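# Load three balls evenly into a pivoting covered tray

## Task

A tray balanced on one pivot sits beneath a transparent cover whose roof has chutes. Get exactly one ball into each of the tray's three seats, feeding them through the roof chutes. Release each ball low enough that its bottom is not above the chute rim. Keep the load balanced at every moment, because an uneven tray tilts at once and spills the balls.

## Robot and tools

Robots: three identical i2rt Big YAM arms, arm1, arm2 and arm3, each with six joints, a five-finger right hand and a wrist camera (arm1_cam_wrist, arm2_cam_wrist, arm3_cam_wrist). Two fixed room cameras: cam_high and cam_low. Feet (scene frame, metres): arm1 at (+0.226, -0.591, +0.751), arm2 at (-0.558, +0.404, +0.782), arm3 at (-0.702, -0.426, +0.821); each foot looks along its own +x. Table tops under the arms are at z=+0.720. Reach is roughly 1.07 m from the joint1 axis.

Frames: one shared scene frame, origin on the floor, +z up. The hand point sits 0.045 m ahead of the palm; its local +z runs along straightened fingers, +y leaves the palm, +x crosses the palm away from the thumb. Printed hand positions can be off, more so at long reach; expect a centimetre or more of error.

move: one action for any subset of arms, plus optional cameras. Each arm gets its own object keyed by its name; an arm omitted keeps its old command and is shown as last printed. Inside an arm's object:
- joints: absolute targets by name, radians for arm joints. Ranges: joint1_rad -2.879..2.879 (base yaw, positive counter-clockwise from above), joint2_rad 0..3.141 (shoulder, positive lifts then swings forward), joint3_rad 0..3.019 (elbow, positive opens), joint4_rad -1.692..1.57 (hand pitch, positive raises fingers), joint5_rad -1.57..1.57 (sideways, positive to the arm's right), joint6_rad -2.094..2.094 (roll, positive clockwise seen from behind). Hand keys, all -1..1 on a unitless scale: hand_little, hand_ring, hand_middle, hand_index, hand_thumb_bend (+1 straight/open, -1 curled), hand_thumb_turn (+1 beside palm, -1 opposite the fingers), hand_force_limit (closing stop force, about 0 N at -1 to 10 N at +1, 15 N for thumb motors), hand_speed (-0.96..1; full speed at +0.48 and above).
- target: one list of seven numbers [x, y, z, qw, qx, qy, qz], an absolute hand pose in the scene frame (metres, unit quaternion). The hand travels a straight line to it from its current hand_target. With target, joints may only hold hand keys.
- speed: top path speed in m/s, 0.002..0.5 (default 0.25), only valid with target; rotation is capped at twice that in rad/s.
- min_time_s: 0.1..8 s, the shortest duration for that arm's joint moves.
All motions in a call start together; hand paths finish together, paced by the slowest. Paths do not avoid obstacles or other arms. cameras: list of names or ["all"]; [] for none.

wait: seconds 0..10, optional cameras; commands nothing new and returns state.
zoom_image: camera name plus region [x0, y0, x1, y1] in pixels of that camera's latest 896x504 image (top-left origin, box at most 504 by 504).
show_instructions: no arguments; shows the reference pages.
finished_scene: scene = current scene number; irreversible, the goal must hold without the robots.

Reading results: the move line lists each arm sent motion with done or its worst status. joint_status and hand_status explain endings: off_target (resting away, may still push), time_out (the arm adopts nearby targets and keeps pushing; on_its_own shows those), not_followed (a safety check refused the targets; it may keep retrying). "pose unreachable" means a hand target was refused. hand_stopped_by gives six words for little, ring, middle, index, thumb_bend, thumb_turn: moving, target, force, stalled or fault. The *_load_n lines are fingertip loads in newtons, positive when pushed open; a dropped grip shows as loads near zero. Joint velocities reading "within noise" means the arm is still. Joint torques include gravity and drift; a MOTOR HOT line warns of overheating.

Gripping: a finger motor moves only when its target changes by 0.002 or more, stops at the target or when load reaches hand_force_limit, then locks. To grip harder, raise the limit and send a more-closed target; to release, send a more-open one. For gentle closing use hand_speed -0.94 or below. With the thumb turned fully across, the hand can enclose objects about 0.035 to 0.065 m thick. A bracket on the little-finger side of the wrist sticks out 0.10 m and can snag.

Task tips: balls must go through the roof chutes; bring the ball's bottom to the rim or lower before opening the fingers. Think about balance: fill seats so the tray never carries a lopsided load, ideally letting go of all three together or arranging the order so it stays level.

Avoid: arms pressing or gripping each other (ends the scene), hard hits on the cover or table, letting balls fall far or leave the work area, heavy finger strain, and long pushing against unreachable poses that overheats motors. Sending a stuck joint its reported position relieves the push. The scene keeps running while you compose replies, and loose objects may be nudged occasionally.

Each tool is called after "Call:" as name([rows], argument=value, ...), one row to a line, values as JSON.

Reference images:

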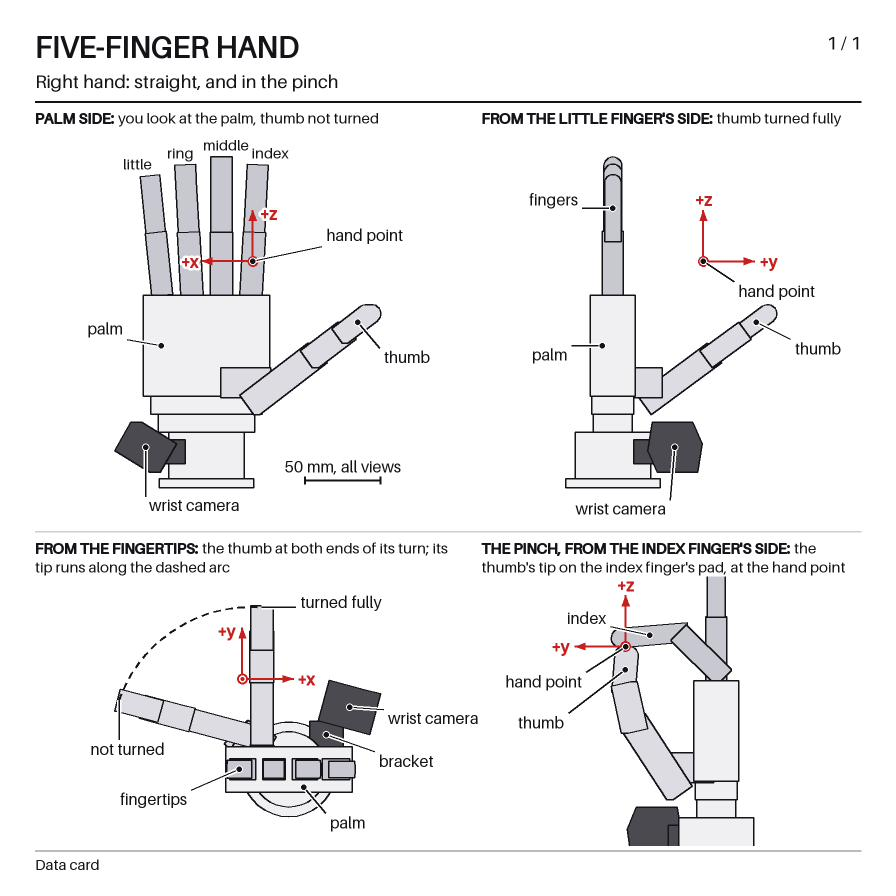

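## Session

Call:
move()

Call:
zoom_image(camera="cam_high", region=[350, 165, 510, 325])

Call:
zoom_image(camera="cam_high", region=[510, 60, 670, 220])

Call:
zoom_image(camera="cam_high", region=[300, 320, 460, 480])

Call:
zoom_image(camera="cam_high", region=[520, 260, 680, 420])

Call:
zoom_image(camera="cam_high", region=[270, 90, 430, 250])

Scene clock: 0.00 s.
Joint torques (N m): no reading
Motor temperatures (°C): arm1=[33 33 34 33 32 30] | arm2=[34 34 34 31 31 30] | arm3=[33 34 35 34 34 30]
Heat: arm1: hottest joint3_rad 34 °C; arm2: hottest joint1_rad 34 °C; arm3: hottest joint3_rad 35 °C.
Joint velocities: within noise
arm1.joint_positions: joint1_rad=+0.115 joint2_rad=+0.625 joint3_rad=+1.375 joint4_rad=-1.469 joint5_rad=-0.167 joint6_rad=-0.824 hand_little=+1.000 hand_ring=+1.000 hand_middle=+1.000 hand_index=+1.000 hand_thumb_turn=+1.000 hand_thumb_bend=+1.000 hand_force_limit=+0.000 hand_speed=-0.800
arm1.joint_status: not commanded
arm1.hand_stopped_by: target,target,target,target,target,target
arm1.little_load_n: 0.0
arm1.ring_load_n: 0.0
arm1.middle_load_n: 0.0
arm1.index_load_n: 0.0
arm1.thumb_bend_load_n: 0.0
arm1.thumb_turn_load_n: 0.0
arm1.hand: x=+0.0314 y=-0.5568 z=+1.1920 quat_wxyz=(-0.376, +0.394, +0.820, -0.177) (m; scene frame)
arm1.hand_target: x=+0.0310 y=-0.5568 z=+1.2028 quat_wxyz=(-0.388, +0.391, +0.815, -0.180) (m; scene frame)
arm1.hand_status: not commanded
arm2.joint_positions: joint1_rad=+0.374 joint2_rad=+0.601 joint3_rad=+1.370 joint4_rad=-1.173 joint5_rad=+0.264 joint6_rad=-1.347 hand_little=+1.000 hand_ring=+1.000 hand_middle=+1.000 hand_index=+1.000 hand_thumb_turn=+1.000 hand_thumb_bend=+1.000 hand_force_limit=+0.000 hand_speed=-0.800
arm2.joint_status: not commanded
arm2.hand_stopped_by: target,target,target,target,target,target
arm2.little_load_n: 0.0
arm2.ring_load_n: -0.5
arm2.middle_load_n: 0.0
arm2.index_load_n: 0.0
arm2.thumb_bend_load_n: 0.0
arm2.thumb_turn_load_n: 0.0
arm2.hand: x=-0.5740 y=+0.1506 z=+1.3111 quat_wxyz=(+0.359, +0.571, -0.603, +0.427) (m; scene frame)
arm2.hand_target: x=-0.5748 y=+0.1529 z=+1.3205 quat_wxyz=(+0.362, +0.566, -0.600, +0.435) (m; scene frame)
arm2.hand_status: not commanded
arm3.joint_positions: joint1_rad=-0.130 joint2_rad=+0.623 joint3_rad=+1.360 joint4_rad=-1.438 joint5_rad=-0.023 joint6_rad=-1.120 hand_little=+1.000 hand_ring=+1.000 hand_middle=+1.000 hand_index=+1.000 hand_thumb_turn=+1.000 hand_thumb_bend=+1.000 hand_force_limit=+0.000 hand_speed=-0.800
arm3.joint_status: not commanded
arm3.hand_stopped_by: target,target,target,target,target,target
arm3.little_load_n: 0.0
arm3.ring_load_n: 0.0
arm3.middle_load_n: 0.0
arm3.index_load_n: 0.0
arm3.thumb_bend_load_n: 0.0
arm3.thumb_turn_load_n: 0.0
arm3.hand: x=-0.4945 y=-0.3703 z=+1.2675 quat_wxyz=(-0.196, +0.909, +0.004, +0.369) (m; scene frame)
arm3.hand_target: x=-0.4948 y=-0.3705 z=+1.2767 quat_wxyz=(-0.200, +0.904, +0.004, +0.378) (m; scene frame)
arm3.hand_status: not commanded
pictures: arm1_cam_wrist, arm2_cam_wrist, arm3_cam_wrist, cam_high, cam_low

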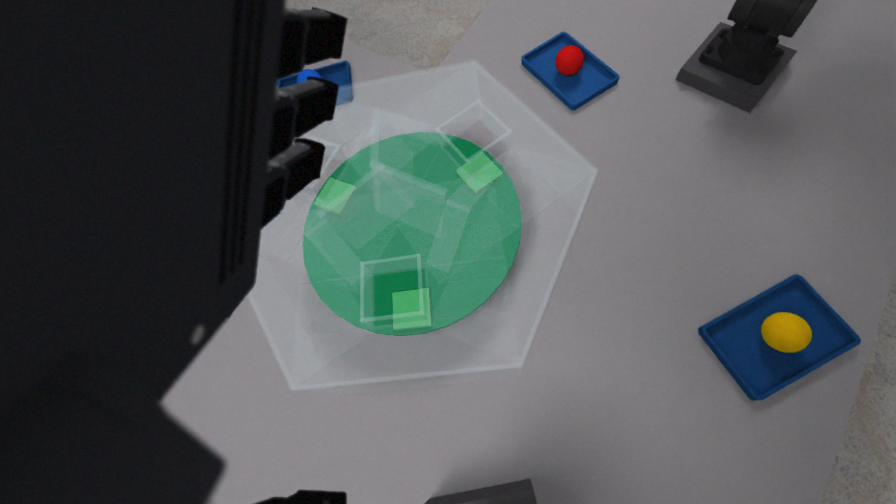

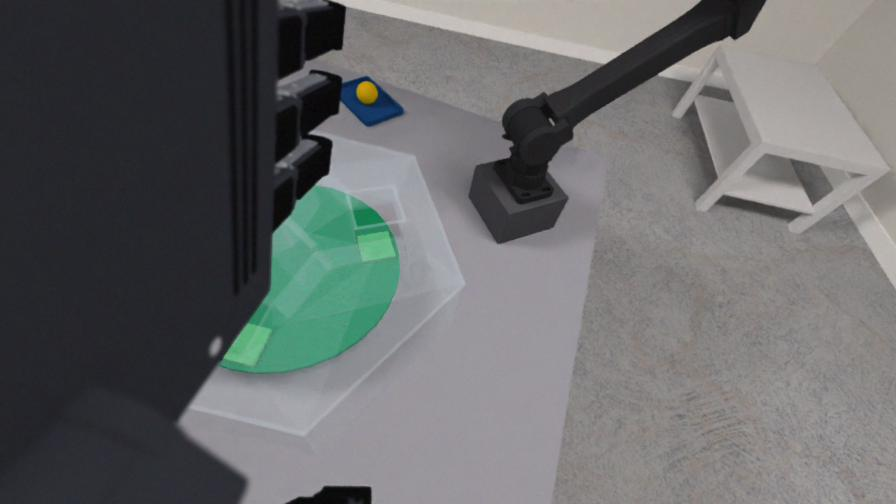

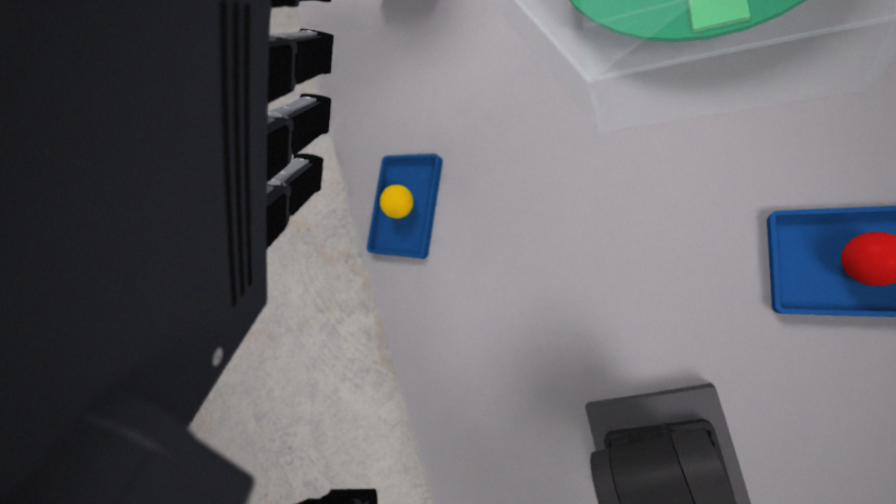

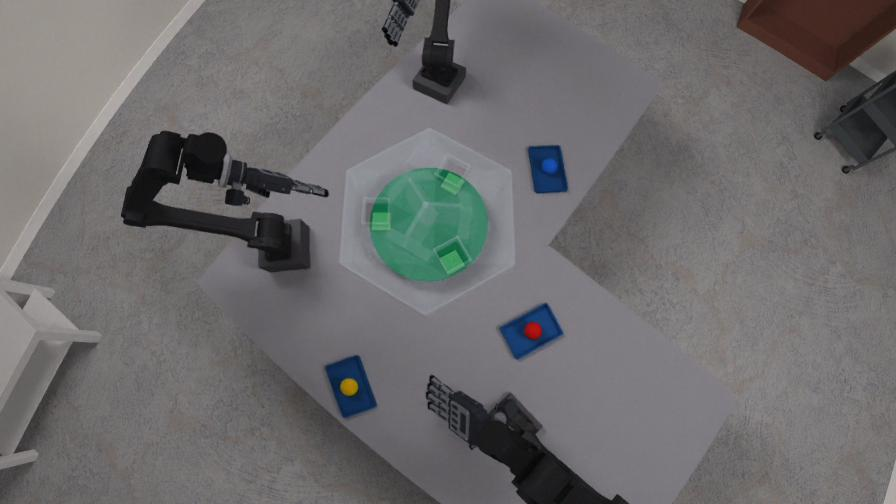

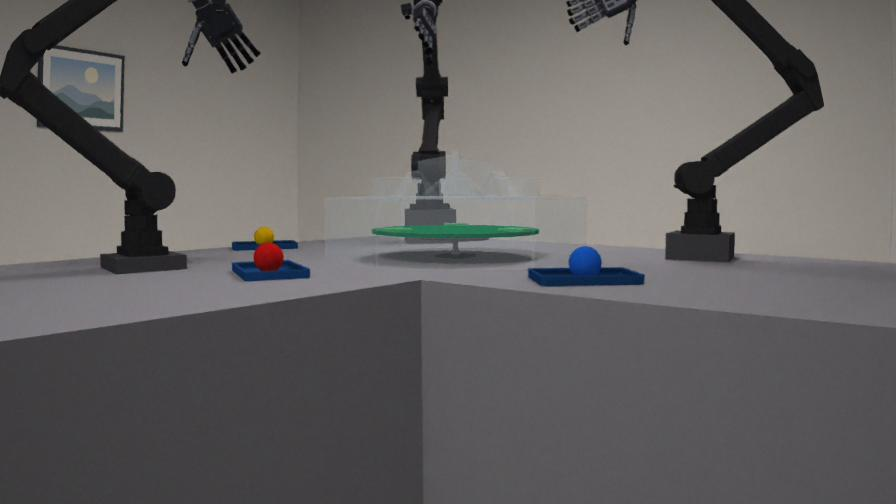

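Scaled by 3.150 from the camera's 896x504 image, which has a finer 1280x720 frame.

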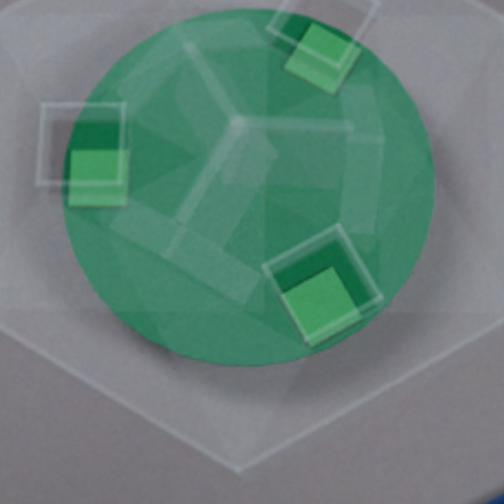

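Scaled by 3.150 from the camera's 896x504 image, which has a finer 1280x720 frame.

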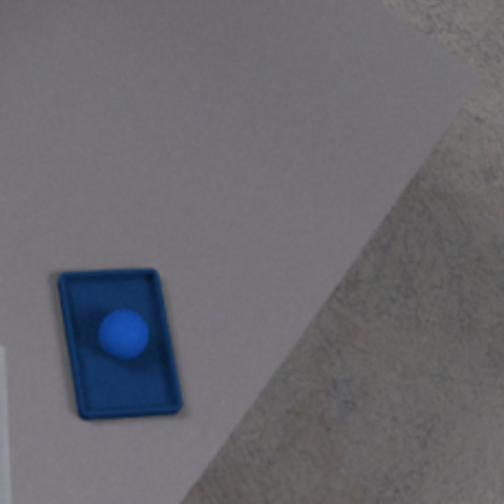

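Scaled by 3.150 from the camera's 896x504 image, which has a finer 1280x720 frame.

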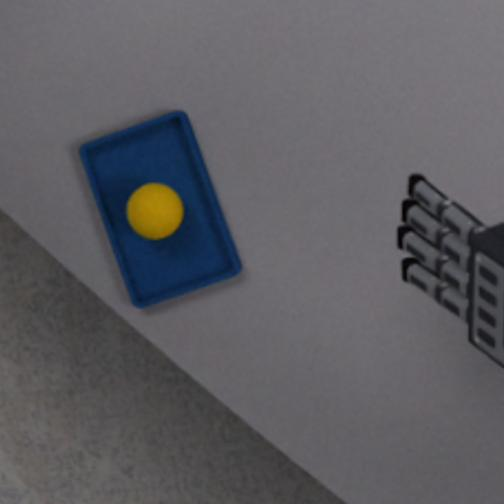

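Scaled by 3.150 from the camera's 896x504 image, which has a finer 1280x720 frame.

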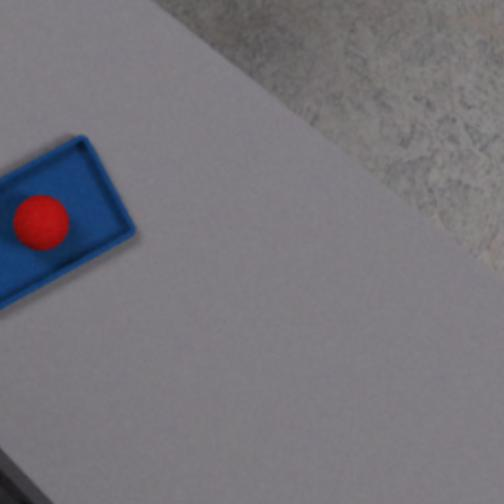

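Scaled by 3.150 from the camera's 896x504 image, which has a finer 1280x720 frame.

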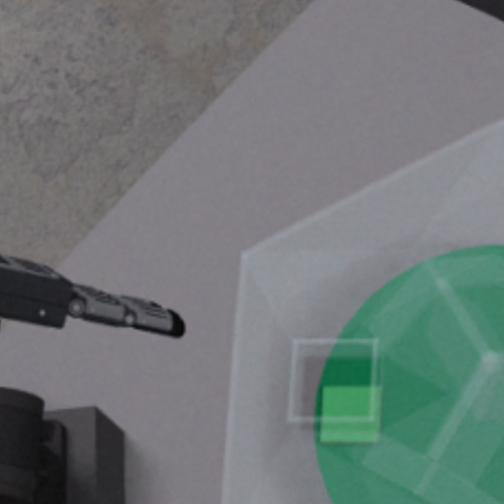

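Call:
move(arm1={"joints": {"joint1_rad": -0.984, "joint5_rad": 0, "joint6_rad": 0, "hand_thumb_turn": -1, "hand_thumb_bend": 0.9, "hand_index": 0.75, "hand_middle": 0.75, "hand_speed": 0.2}, "min_time_s": 3}, arm2={"joints": {"joint1_rad": 1.33, "joint5_rad": 0, "joint6_rad": 0, "hand_thumb_turn": -1, "hand_thumb_bend": 0.9, "hand_index": 0.75, "hand_middle": 0.75, "hand_speed": 0.2}, "min_time_s": 3}, arm3={"joints": {"joint1_rad": -1.203, "joint5_rad": 0, "joint6_rad": 0, "hand_thumb_turn": -1, "hand_thumb_bend": 0.9, "hand_index": 0.75, "hand_middle": 0.75, "hand_speed": 0.2}, "min_time_s": 3}, cameras=[])

Call:
move(arm1={"target": [0.1353, -0.2891, 0.861, 0.4195, -0.8996, -0.1104, 0.0515], "speed": 0.15}, arm2={"target": [-0.0398, 0.2727, 0.842, 0.2573, -0.5517, 0.719, -0.3353], "speed": 0.15}, arm3={"target": [-0.2913, -0.7036, 0.836, 0.1942, -0.4164, 0.805, -0.3754], "speed": 0.15}, cameras=["arm1_cam_wrist", "arm2_cam_wrist", "arm3_cam_wrist"])

Scene clock: 27.97 s.
Joint torques (N m): arm1=[-2.96 1.32 9.5 1.88 0.26 0.06] | arm2=[2.37 0.03 9.09 2.15 -0.13 0.1] | arm3=[-0.56 2.96 8.5 2.17 0.29 0.23]
Motor temperatures (°C): arm1=[33 33 37 33 32 30] | arm2=[34 34 35 32 31 30] | arm3=[33 34 38 35 34 30]
Heat: arm1: hottest joint3_rad 37 °C; arm2: hottest joint3_rad 35 °C; arm3: hottest joint3_rad 38 °C.
move: arm1 done; arm2 done; arm3 done
Joint velocities: within noise
arm1.joint_positions: joint1_rad=-0.977 joint2_rad=+0.625 joint3_rad=+1.375 joint4_rad=-1.469 joint5_rad=-0.002 joint6_rad=-0.009 hand_little=+1.000 hand_ring=+1.000 hand_middle=+0.750 hand_index=+0.750 hand_thumb_turn=-1.000 hand_thumb_bend=+0.900 hand_force_limit=+0.000 hand_speed=+0.200
arm1.joint_status: all done
arm1.hand_stopped_by: target,target,target,target,target,target
arm1.little_load_n: 0.0
arm1.ring_load_n: 0.0
arm1.middle_load_n: 0.0
arm1.index_load_n: 0.0
arm1.thumb_bend_load_n: 0.0
arm1.thumb_turn_load_n: 0.0
arm1.hand: x=+0.1452 y=-0.4097 z=+1.1961 quat_wxyz=(-0.411, +0.903, +0.120, -0.048) (m; scene frame)
arm1.hand_target: x=+0.1462 y=-0.4088 z=+1.2070 quat_wxyz=(-0.423, +0.898, +0.112, -0.049) (m; scene frame)
arm1.hand_status: not commanded
arm2.joint_positions: joint1_rad=+1.314 joint2_rad=+0.601 joint3_rad=+1.370 joint4_rad=-1.173 joint5_rad=+0.002 joint6_rad=-0.008 hand_little=+1.000 hand_ring=+1.000 hand_middle=+0.750 hand_index=+0.750 hand_thumb_turn=-1.000 hand_thumb_bend=+0.900 hand_force_limit=+0.000 hand_speed=+0.200
arm2.joint_status: all done
arm2.hand_stopped_by: target,target,target,target,target,target
arm2.little_load_n: 0.0
arm2.ring_load_n: 0.0
arm2.middle_load_n: 0.0
arm2.index_load_n: 0.0
arm2.thumb_bend_load_n: 0.0
arm2.thumb_turn_load_n: 0.0
arm2.hand: x=-0.3140 y=+0.3637 z=+1.2875 quat_wxyz=(-0.328, +0.502, -0.666, +0.443) (m; scene frame)
arm2.hand_target: x=-0.3149 y=+0.3689 z=+1.2975 quat_wxyz=(-0.339, +0.502, -0.659, +0.446) (m; scene frame)
arm2.hand_status: not commanded
arm3.joint_positions: joint1_rad=-1.196 joint2_rad=+0.623 joint3_rad=+1.360 joint4_rad=-1.438 joint5_rad=-0.003 joint6_rad=-0.012 hand_little=+1.000 hand_ring=+1.000 hand_middle=+0.750 hand_index=+0.750 hand_thumb_turn=-1.000 hand_thumb_bend=+0.900 hand_force_limit=+0.000 hand_speed=+0.200
arm3.joint_status: all done
arm3.hand_stopped_by: target,target,target,target,target,target
arm3.little_load_n: 0.0
arm3.ring_load_n: 0.0
arm3.middle_load_n: 0.0
arm3.index_load_n: 0.0
arm3.thumb_bend_load_n: 0.0
arm3.thumb_turn_load_n: 0.0
arm3.hand: x=-0.5140 y=-0.5198 z=+1.2626 quat_wxyz=(-0.190, +0.425, -0.804, +0.370) (m; scene frame)
arm3.hand_target: x=-0.5146 y=-0.5211 z=+1.2719 quat_wxyz=(-0.194, +0.415, -0.804, +0.379) (m; scene frame)
arm3.hand_status: not commanded
pictures: none
No camera images: "cameras" was empty.

Scene clock: 32.40 s.
Joint torques (N m): arm1=[-2.67 -0.38 8.7 2.7 0 -0.13] | arm2=[-0.03 -12.45 11.43 2.25 -0.13 -0.08] | arm3=[-0.67 -8.7 8.5 2.76 -0.07 -0.02]
Motor temperatures (°C): arm1=[33 33 37 33 32 30] | arm2=[34 34 36 32 31 30] | arm3=[33 34 38 35 34 30]
Heat: arm1: hottest joint3_rad 37 °C; arm2: hottest joint3_rad 36 °C; arm3: hottest joint3_rad 38 °C.
move: arm1 done; arm2 off_target; arm3 off_target
Joint velocities: within noise
arm1.joint_positions: joint1_rad=-1.062 joint2_rad=+0.705 joint3_rad=+0.452 joint4_rad=-0.449 joint5_rad=-0.066 joint6_rad=-0.041 hand_little=+1.000 hand_ring=+1.000 hand_middle=+0.750 hand_index=+0.750 hand_thumb_turn=-1.000 hand_thumb_bend=+0.900 hand_force_limit=+0.000 hand_speed=+0.200
arm1.joint_status: not commanded
arm1.hand_stopped_by: target,target,target,target,target,target
arm1.little_load_n: 0.0
arm1.ring_load_n: 0.0
arm1.middle_load_n: 0.0
arm1.index_load_n: 0.0
arm1.thumb_bend_load_n: -0.5
arm1.thumb_turn_load_n: 0.0
arm1.hand: x=+0.1337 y=-0.2916 z=+0.8646 quat_wxyz=(-0.419, +0.900, +0.109, -0.053) (m; scene frame)
arm1.hand_target: x=+0.1353 y=-0.2893 z=+0.8610 quat_wxyz=(-0.419, +0.900, +0.110, -0.052) (m; scene frame)
arm1.hand_status: done (0.005 m and 0.3 deg from the pose sent, 0.356 m and 1.6 deg at the start)
arm2.joint_positions: joint1_rad=+1.298 joint2_rad=+1.488 joint3_rad=+0.800 joint4_rad=-0.055 joint5_rad=-0.041 joint6_rad=-0.028 hand_little=+1.000 hand_ring=+1.000 hand_middle=+0.750 hand_index=+0.750 hand_thumb_turn=-1.000 hand_thumb_bend=+0.900 hand_force_limit=+0.000 hand_speed=+0.200
arm2.joint_status: not commanded
arm2.hand_stopped_by: target,target,target,target,target,target
arm2.little_load_n: -0.5
arm2.ring_load_n: 0.0
arm2.middle_load_n: 0.0
arm2.index_load_n: 0.0
arm2.thumb_bend_load_n: 0.0
arm2.thumb_turn_load_n: 0.0
arm2.hand: x=-0.0612 y=+0.2882 z=+0.8276 quat_wxyz=(-0.249, +0.559, -0.724, +0.316) (m; scene frame)
arm2.hand_target: x=-0.0413 y=+0.2730 z=+0.8426 quat_wxyz=(-0.257, +0.552, -0.719, +0.335) (m; scene frame)
arm2.hand_status: off_target (0.030 m and 2.6 deg from the pose sent, 0.531 m and 17.0 deg at the start)
arm3.joint_positions: joint1_rad=-1.243 joint2_rad=+1.476 joint3_rad=+0.667 joint4_rad=+0.101 joint5_rad=-0.038 joint6_rad=-0.020 hand_little=+1.000 hand_ring=+1.000 hand_middle=+0.750 hand_index=+0.750 hand_thumb_turn=-1.000 hand_thumb_bend=+0.900 hand_force_limit=+0.000 hand_speed=+0.200
arm3.joint_status: not commanded
arm3.hand_stopped_by: target,target,target,target,target,target
arm3.little_load_n: 0.0
arm3.ring_load_n: 0.0
arm3.middle_load_n: 0.0
arm3.index_load_n: 0.0
arm3.thumb_bend_load_n: 0.0
arm3.thumb_turn_load_n: 0.0
arm3.hand: x=-0.3000 y=-0.6916 z=+0.8325 quat_wxyz=(-0.192, +0.416, -0.810, +0.365) (m; scene frame)
arm3.hand_target: x=-0.2918 y=-0.7032 z=+0.8362 quat_wxyz=(-0.194, +0.417, -0.805, +0.375) (m; scene frame)
arm3.hand_status: off_target (0.015 m and 1.3 deg from the pose sent, 0.515 m and 1.3 deg at the start)
pictures: arm1_cam_wrist, arm2_cam_wrist, arm3_cam_wrist

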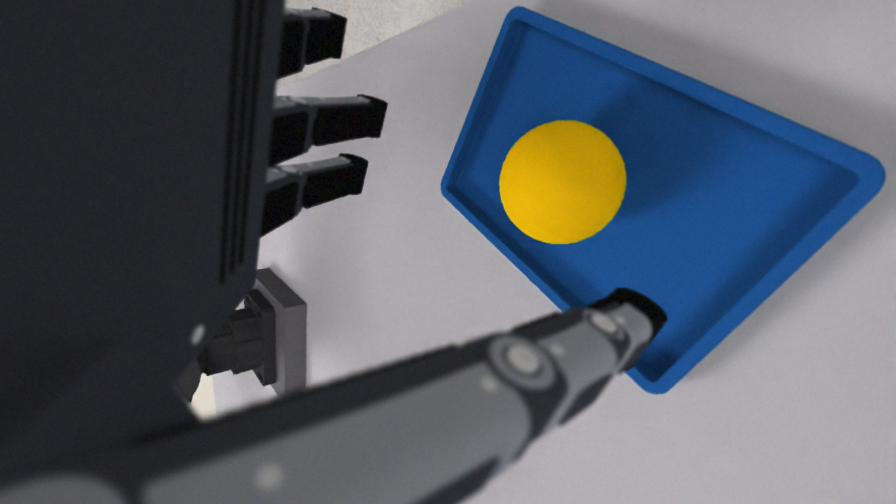

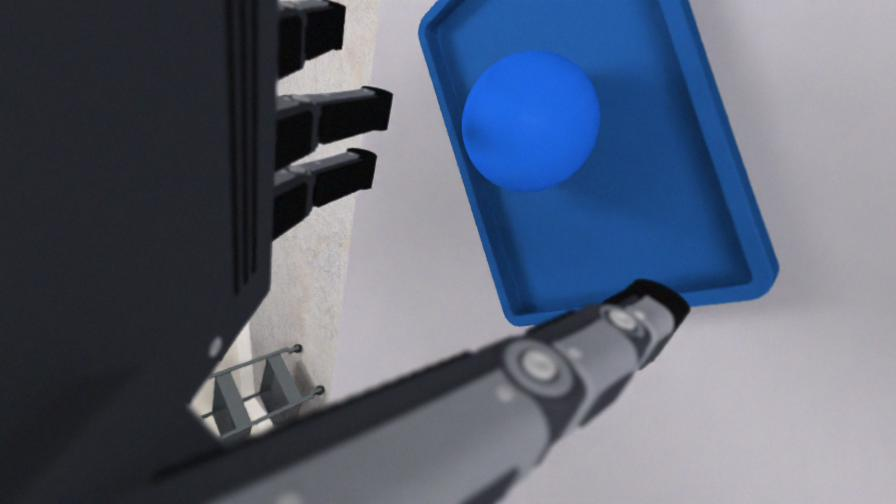

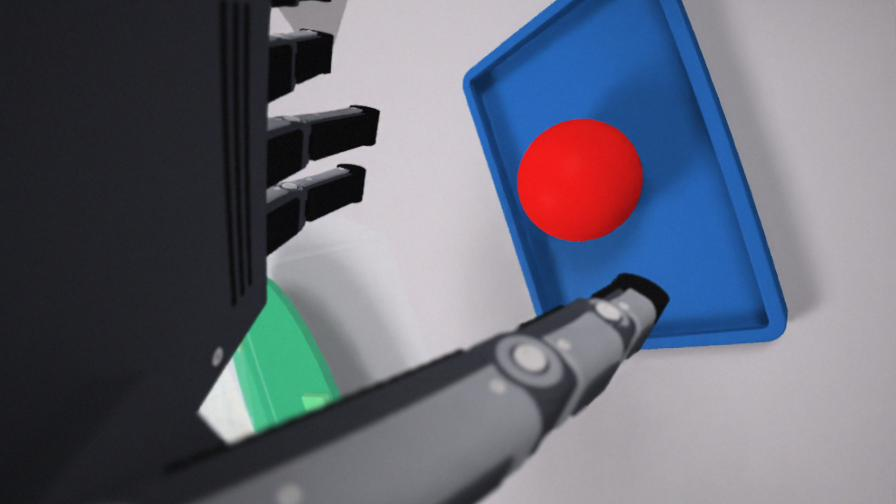

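Call:
move(arm1={"target": [0.1355, -0.281, 0.777, 0.4195, -0.8996, -0.1104, 0.0515], "speed": 0.08}, arm2={"target": [-0.0478, 0.2537, 0.758, 0.2573, -0.5517, 0.719, -0.3353], "speed": 0.08}, arm3={"target": [-0.3014, -0.6965, 0.749, 0.1942, -0.4164, 0.805, -0.3754], "speed": 0.08}, cameras=["arm1_cam_wrist", "arm2_cam_wrist", "arm3_cam_wrist"])

Scene clock: 42.17 s.
Joint torques (N m): arm1=[-2.08 -1.03 7.31 2.43 0.02 -0.12] | arm2=[-0.15 -13.39 6.28 2.43 -0.16 -0.06] | arm3=[-0.73 -9.76 4.44 2.82 -0.06 -0.02]
Motor temperatures (°C): arm1=[33 33 37 33 32 30] | arm2=[34 35 37 32 31 30] | arm3=[33 34 38 35 34 30]
Heat: arm1: hottest joint3_rad 37 °C; arm2: hottest joint3_rad 37 °C; arm3: hottest joint3_rad 38 °C.
move: arm1 done; arm2 off_target; arm3 off_target
Joint velocities: within noise
arm1.joint_positions: joint1_rad=-1.066 joint2_rad=+0.927 joint3_rad=+0.294 joint4_rad=-0.068 joint5_rad=-0.069 joint6_rad=-0.044 hand_little=+1.000 hand_ring=+1.000 hand_middle=+0.750 hand_index=+0.750 hand_thumb_turn=-1.000 hand_thumb_bend=+0.900 hand_force_limit=+0.000 hand_speed=+0.200
arm1.joint_status: not commanded
arm1.hand_stopped_by: target,target,target,target,target,target
arm1.little_load_n: 0.0
arm1.ring_load_n: 0.0
arm1.middle_load_n: 0.0
arm1.index_load_n: 0.0
arm1.thumb_bend_load_n: 0.5
arm1.thumb_turn_load_n: 0.0
arm1.hand: x=+0.1335 y=-0.2816 z=+0.7807 quat_wxyz=(-0.419, +0.900, +0.109, -0.053) (m; scene frame)
arm1.hand_target: x=+0.1355 y=-0.2812 z=+0.7771 quat_wxyz=(-0.419, +0.900, +0.110, -0.051) (m; scene frame)
arm1.hand_status: done (0.004 m and 0.3 deg from the pose sent, 0.088 m and 0.3 deg at the start)
arm2.joint_positions: joint1_rad=+1.249 joint2_rad=+1.668 joint3_rad=+0.780 joint4_rad=+0.202 joint5_rad=-0.078 joint6_rad=-0.058 hand_little=+1.000 hand_ring=+1.000 hand_middle=+0.750 hand_index=+0.750 hand_thumb_turn=-1.000 hand_thumb_bend=+0.900 hand_force_limit=+0.000 hand_speed=+0.200
arm2.joint_status: not commanded
arm2.hand_stopped_by: target,target,target,target,target,target
arm2.little_load_n: 0.0
arm2.ring_load_n: 0.0
arm2.middle_load_n: 0.0
arm2.index_load_n: 0.0
arm2.thumb_bend_load_n: 0.0
arm2.thumb_turn_load_n: 0.0
arm2.hand: x=-0.0422 y=+0.2606 z=+0.7705 quat_wxyz=(-0.264, +0.552, -0.715, +0.339) (m; scene frame)
arm2.hand_target: x=-0.0481 y=+0.2539 z=+0.7583 quat_wxyz=(-0.257, +0.552, -0.719, +0.335) (m; scene frame)
arm2.hand_status: off_target (0.015 m and 1.0 deg from the pose sent, 0.079 m and 2.6 deg at the start)
arm3.joint_positions: joint1_rad=-1.244 joint2_rad=+1.701 joint3_rad=+0.619 joint4_rad=+0.412 joint5_rad=-0.039 joint6_rad=-0.020 hand_little=+1.000 hand_ring=+1.000 hand_middle=+0.750 hand_index=+0.750 hand_thumb_turn=-1.000 hand_thumb_bend=+0.900 hand_force_limit=+0.000 hand_speed=+0.200
arm3.joint_status: not commanded
arm3.hand_stopped_by: target,target,target,target,target,target
arm3.little_load_n: 0.0
arm3.ring_load_n: 0.0
arm3.middle_load_n: 0.0
arm3.index_load_n: 0.0
arm3.thumb_bend_load_n: 0.0
arm3.thumb_turn_load_n: 0.0
arm3.hand: x=-0.2941 y=-0.6965 z=+0.7612 quat_wxyz=(-0.200, +0.413, -0.803, +0.381) (m; scene frame)
arm3.hand_target: x=-0.3014 y=-0.6963 z=+0.7495 quat_wxyz=(-0.194, +0.416, -0.805, +0.375) (m; scene frame)
arm3.hand_status: off_target (0.014 m and 1.0 deg from the pose sent, 0.084 m and 1.3 deg at the start)
pictures: arm1_cam_wrist, arm2_cam_wrist, arm3_cam_wrist

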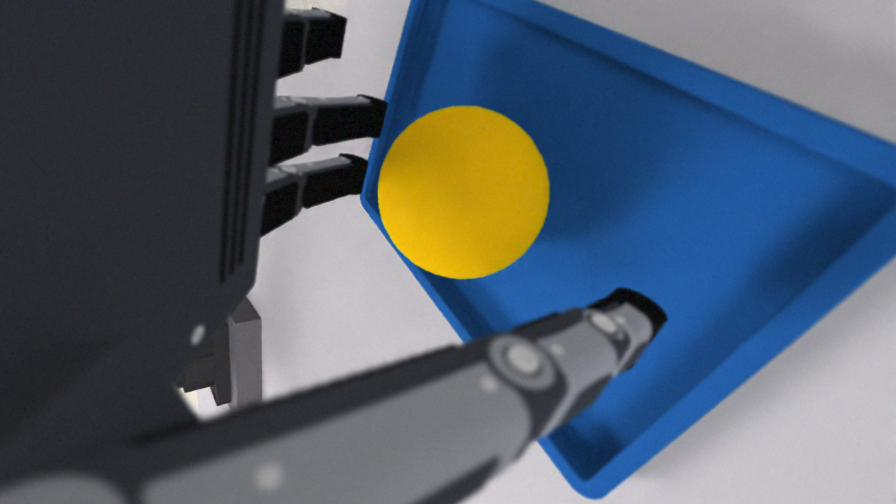

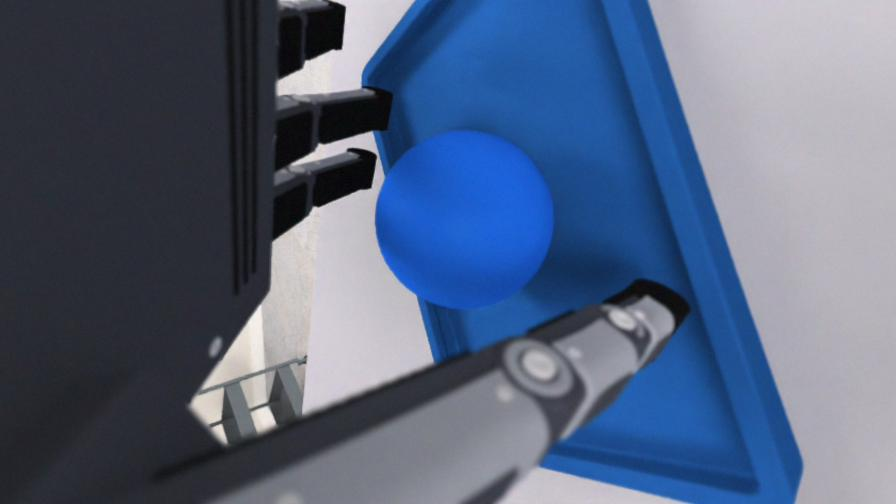

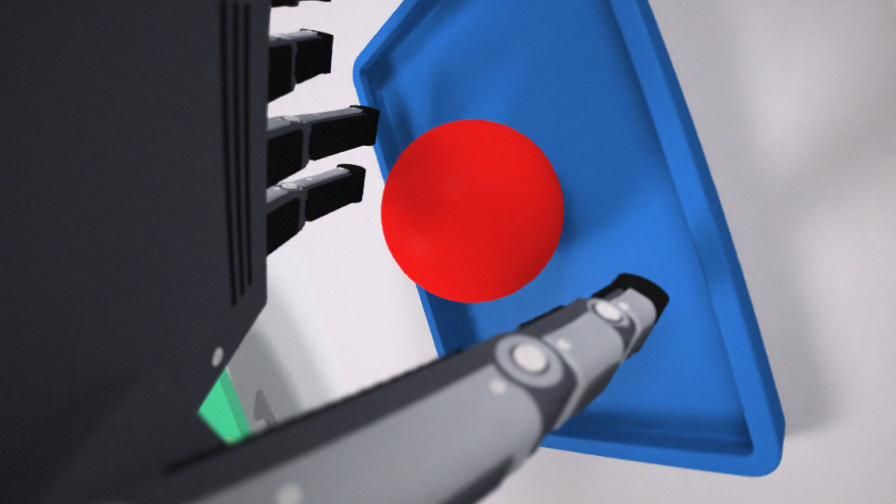

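Call:
move(arm1={"joints": {"hand_thumb_bend": 0.55, "hand_speed": -0.4, "hand_force_limit": -0.6}}, arm2={"target": [-0.0460, 0.2637, 0.758, 0.2573, -0.5517, 0.719, -0.3353], "speed": 0.08}, arm3={"joints": {"hand_thumb_bend": 0.55, "hand_speed": -0.4, "hand_force_limit": -0.6}}, cameras=["arm2_cam_wrist"])

Scene clock: 47.90 s.
Joint torques (N m): arm1=[-2.26 -1.49 7.34 2.47 0.03 -0.1] | arm2=[1.61 -13.98 5.91 2.35 -0.04 0.09] | arm3=[-0.73 -9.76 4.44 2.82 -0.07 -0.02]
Motor temperatures (°C): arm1=[33 33 37 33 32 30] | arm2=[34 35 37 32 31 30] | arm3=[33 34 38 35 34 30]
Heat: arm1: hottest joint3_rad 37 °C; arm2: hottest joint3_rad 37 °C; arm3: hottest joint3_rad 38 °C.
move: arm1 done; arm2 off_target; arm3 done
Joint velocities: within noise
arm1.joint_positions: joint1_rad=-1.066 joint2_rad=+0.927 joint3_rad=+0.294 joint4_rad=-0.068 joint5_rad=-0.069 joint6_rad=-0.044 hand_little=+1.000 hand_ring=+1.000 hand_middle=+0.750 hand_index=+0.750 hand_thumb_turn=-1.000 hand_thumb_bend=+0.550 hand_force_limit=-0.600 hand_speed=-0.400
arm1.joint_status: all done
arm1.hand_stopped_by: target,target,target,target,target,target
arm1.little_load_n: 0.0
arm1.ring_load_n: 0.0
arm1.middle_load_n: 0.0
arm1.index_load_n: 0.0
arm1.thumb_bend_load_n: 0.0
arm1.thumb_turn_load_n: 0.0
arm1.hand: x=+0.1335 y=-0.2816 z=+0.7807 quat_wxyz=(-0.419, +0.900, +0.109, -0.053) (m; scene frame)
arm1.hand_target: x=+0.1355 y=-0.2812 z=+0.7771 quat_wxyz=(-0.419, +0.900, +0.110, -0.051) (m; scene frame)
arm1.hand_status: not commanded
arm2.joint_positions: joint1_rad=+1.249 joint2_rad=+1.668 joint3_rad=+0.780 joint4_rad=+0.205 joint5_rad=-0.064 joint6_rad=-0.058 hand_little=+1.000 hand_ring=+1.000 hand_middle=+0.750 hand_index=+0.750 hand_thumb_turn=-1.000 hand_thumb_bend=+0.900 hand_force_limit=+0.000 hand_speed=+0.200
arm2.joint_status: not commanded
arm2.hand_stopped_by: target,target,target,target,target,target
arm2.little_load_n: 0.0
arm2.ring_load_n: 0.0
arm2.middle_load_n: 0.0
arm2.index_load_n: 0.0
arm2.thumb_bend_load_n: 0.0
arm2.thumb_turn_load_n: 0.0
arm2.hand: x=-0.0421 y=+0.2577 z=+0.7706 quat_wxyz=(-0.260, +0.550, -0.716, +0.343) (m; scene frame)
arm2.hand_target: x=-0.0464 y=+0.2637 z=+0.7583 quat_wxyz=(-0.257, +0.552, -0.719, +0.335) (m; scene frame)
arm2.hand_status: off_target (0.015 m and 1.0 deg from the pose sent, 0.014 m and 1.0 deg at the start)
arm3.joint_positions: joint1_rad=-1.244 joint2_rad=+1.701 joint3_rad=+0.619 joint4_rad=+0.412 joint5_rad=-0.039 joint6_rad=-0.020 hand_little=+1.000 hand_ring=+1.000 hand_middle=+0.750 hand_index=+0.750 hand_thumb_turn=-1.000 hand_thumb_bend=+0.550 hand_force_limit=-0.600 hand_speed=-0.400
arm3.joint_status: all done
arm3.hand_stopped_by: target,target,target,target,target,target
arm3.little_load_n: 0.0
arm3.ring_load_n: 0.0
arm3.middle_load_n: 0.0
arm3.index_load_n: 0.0
arm3.thumb_bend_load_n: 0.0
arm3.thumb_turn_load_n: 0.0
arm3.hand: x=-0.2941 y=-0.6965 z=+0.7612 quat_wxyz=(-0.200, +0.413, -0.803, +0.381) (m; scene frame)
arm3.hand_target: x=-0.3014 y=-0.6963 z=+0.7495 quat_wxyz=(-0.194, +0.416, -0.805, +0.375) (m; scene frame)
arm3.hand_status: not commanded
pictures: arm2_cam_wrist

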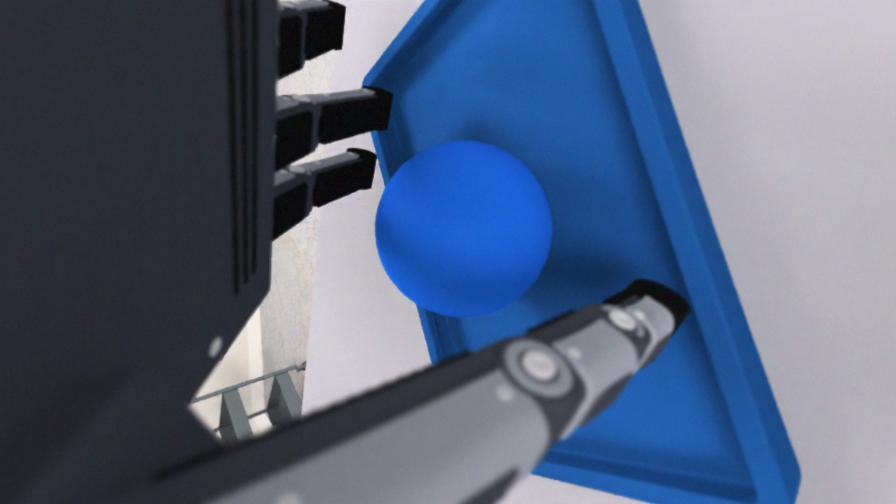

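Call:
move(arm1={"joints": {"hand_index": 0.0, "hand_middle": 0.0, "hand_speed": -0.85, "hand_force_limit": -0.5}}, arm2={"target": [-0.0440, 0.2727, 0.758, 0.2573, -0.5517, 0.719, -0.3353], "speed": 0.08}, arm3={"joints": {"hand_index": 0.0, "hand_middle": 0.0, "hand_speed": -0.85, "hand_force_limit": -0.5}}, cameras=["arm1_cam_wrist", "arm2_cam_wrist", "arm3_cam_wrist"])

Scene clock: 52.77 s.
Joint torques (N m): arm1=[-2.61 -1.26 7.38 2.61 0.05 -0.12] | arm2=[2.02 -13.74 6.08 2.33 -0.02 0.1] | arm3=[-0.73 -9.76 4.45 2.69 -0.06 -0.02]
Motor temperatures (°C): arm1=[33 33 37 33 32 30] | arm2=[34 35 37 32 31 30] | arm3=[33 34 38 35 34 30]
Heat: arm1: hottest joint3_rad 37 °C; arm2: hottest joint3_rad 37 °C; arm3: hottest joint3_rad 38 °C.
move: arm1 off_target; arm2 off_target; arm3 off_target
Joint velocities: within noise
arm1.joint_positions: joint1_rad=-1.066 joint2_rad=+0.928 joint3_rad=+0.294 joint4_rad=-0.066 joint5_rad=-0.069 joint6_rad=-0.044 hand_little=+1.000 hand_ring=+1.000 hand_middle=+0.307 hand_index=+0.281 hand_thumb_turn=-1.000 hand_thumb_bend=+0.551 hand_force_limit=-0.500 hand_speed=-0.850
arm1.joint_status: hand_middle off_target (ended at +0.307, target +0.000); hand_index off_target (ended at +0.281, target +0.000); the others done
arm1.hand_stopped_by: target,target,force,force,target,target
arm1.little_load_n: 0.0
arm1.ring_load_n: 0.0
arm1.middle_load_n: 0.0
arm1.index_load_n: 6.0
arm1.thumb_bend_load_n: 5.5
arm1.thumb_turn_load_n: -0.5
arm1.hand: x=+0.1333 y=-0.2813 z=+0.7808 quat_wxyz=(-0.420, +0.899, +0.109, -0.054) (m; scene frame)
arm1.hand_target: x=+0.1355 y=-0.2812 z=+0.7770 quat_wxyz=(-0.419, +0.900, +0.110, -0.052) (m; scene frame)
arm1.hand_status: not commanded
arm2.joint_positions: joint1_rad=+1.264 joint2_rad=+1.668 joint3_rad=+0.774 joint4_rad=+0.206 joint5_rad=-0.047 joint6_rad=-0.046 hand_little=+1.000 hand_ring=+1.000 hand_middle=+0.750 hand_index=+0.750 hand_thumb_turn=-1.000 hand_thumb_bend=+0.900 hand_force_limit=+0.000 hand_speed=+0.200
arm2.joint_status: not commanded
arm2.hand_stopped_by: target,target,target,target,target,target
arm2.little_load_n: 0.0
arm2.ring_load_n: 0.0
arm2.middle_load_n: 0.0
arm2.index_load_n: 0.0
arm2.thumb_bend_load_n: 0.0
arm2.thumb_turn_load_n: 0.0
arm2.hand: x=-0.0427 y=+0.2637 z=+0.7684 quat_wxyz=(-0.257, +0.548, -0.718, +0.342) (m; scene frame)
arm2.hand_target: x=-0.0445 y=+0.2726 z=+0.7581 quat_wxyz=(-0.257, +0.552, -0.719, +0.335) (m; scene frame)
arm2.hand_status: off_target (0.014 m and 0.9 deg from the pose sent, 0.020 m and 1.0 deg at the start)
arm3.joint_positions: joint1_rad=-1.244 joint2_rad=+1.701 joint3_rad=+0.619 joint4_rad=+0.415 joint5_rad=-0.039 joint6_rad=-0.020 hand_little=+1.000 hand_ring=+1.000 hand_middle=+0.294 hand_index=+0.266 hand_thumb_turn=-1.000 hand_thumb_bend=+0.551 hand_force_limit=-0.500 hand_speed=-0.850
arm3.joint_status: hand_middle off_target (ended at +0.294, target +0.000); hand_index off_target (ended at +0.266, target +0.000); the others done
arm3.hand_stopped_by: target,target,force,force,target,target
arm3.little_load_n: 0.0
arm3.ring_load_n: 0.0
arm3.middle_load_n: 3.5
arm3.index_load_n: 3.5
arm3.thumb_bend_load_n: 6.5
arm3.thumb_turn_load_n: 0.0
arm3.hand: x=-0.2938 y=-0.6970 z=+0.7616 quat_wxyz=(-0.200, +0.413, -0.802, +0.382) (m; scene frame)
arm3.hand_target: x=-0.3016 y=-0.6963 z=+0.7495 quat_wxyz=(-0.194, +0.416, -0.805, +0.375) (m; scene frame)
arm3.hand_status: not commanded
pictures: arm1_cam_wrist, arm2_cam_wrist, arm3_cam_wrist

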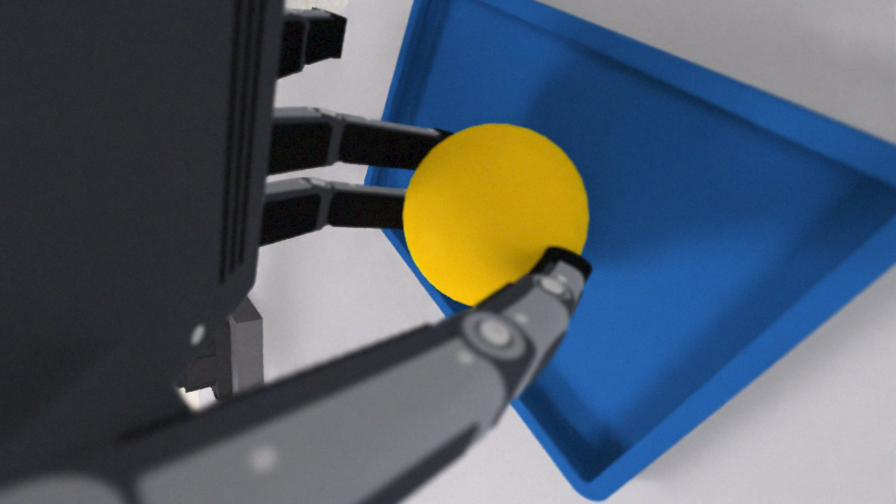

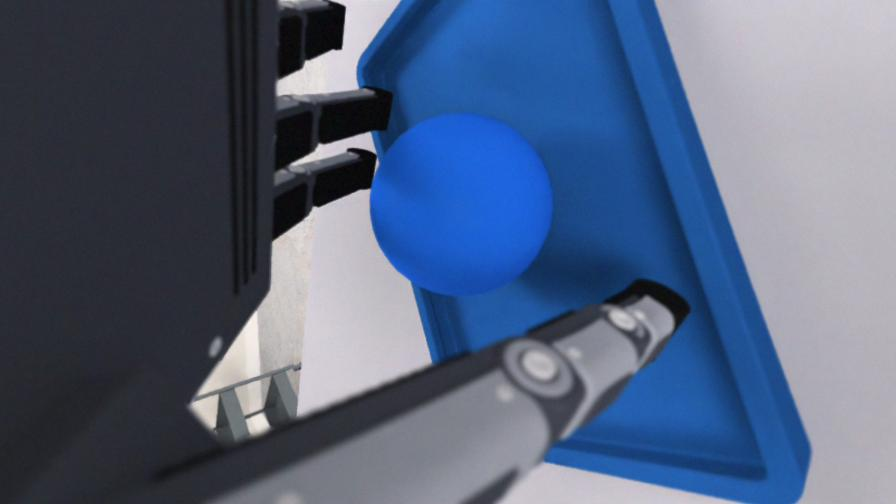

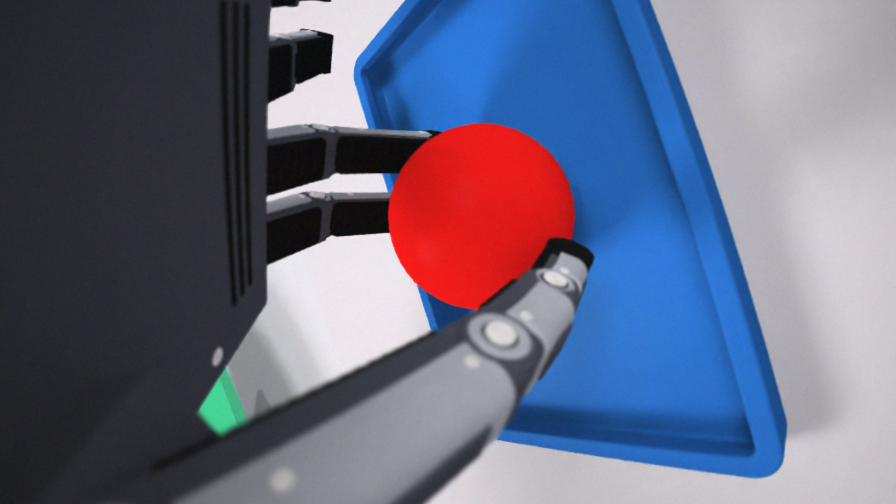

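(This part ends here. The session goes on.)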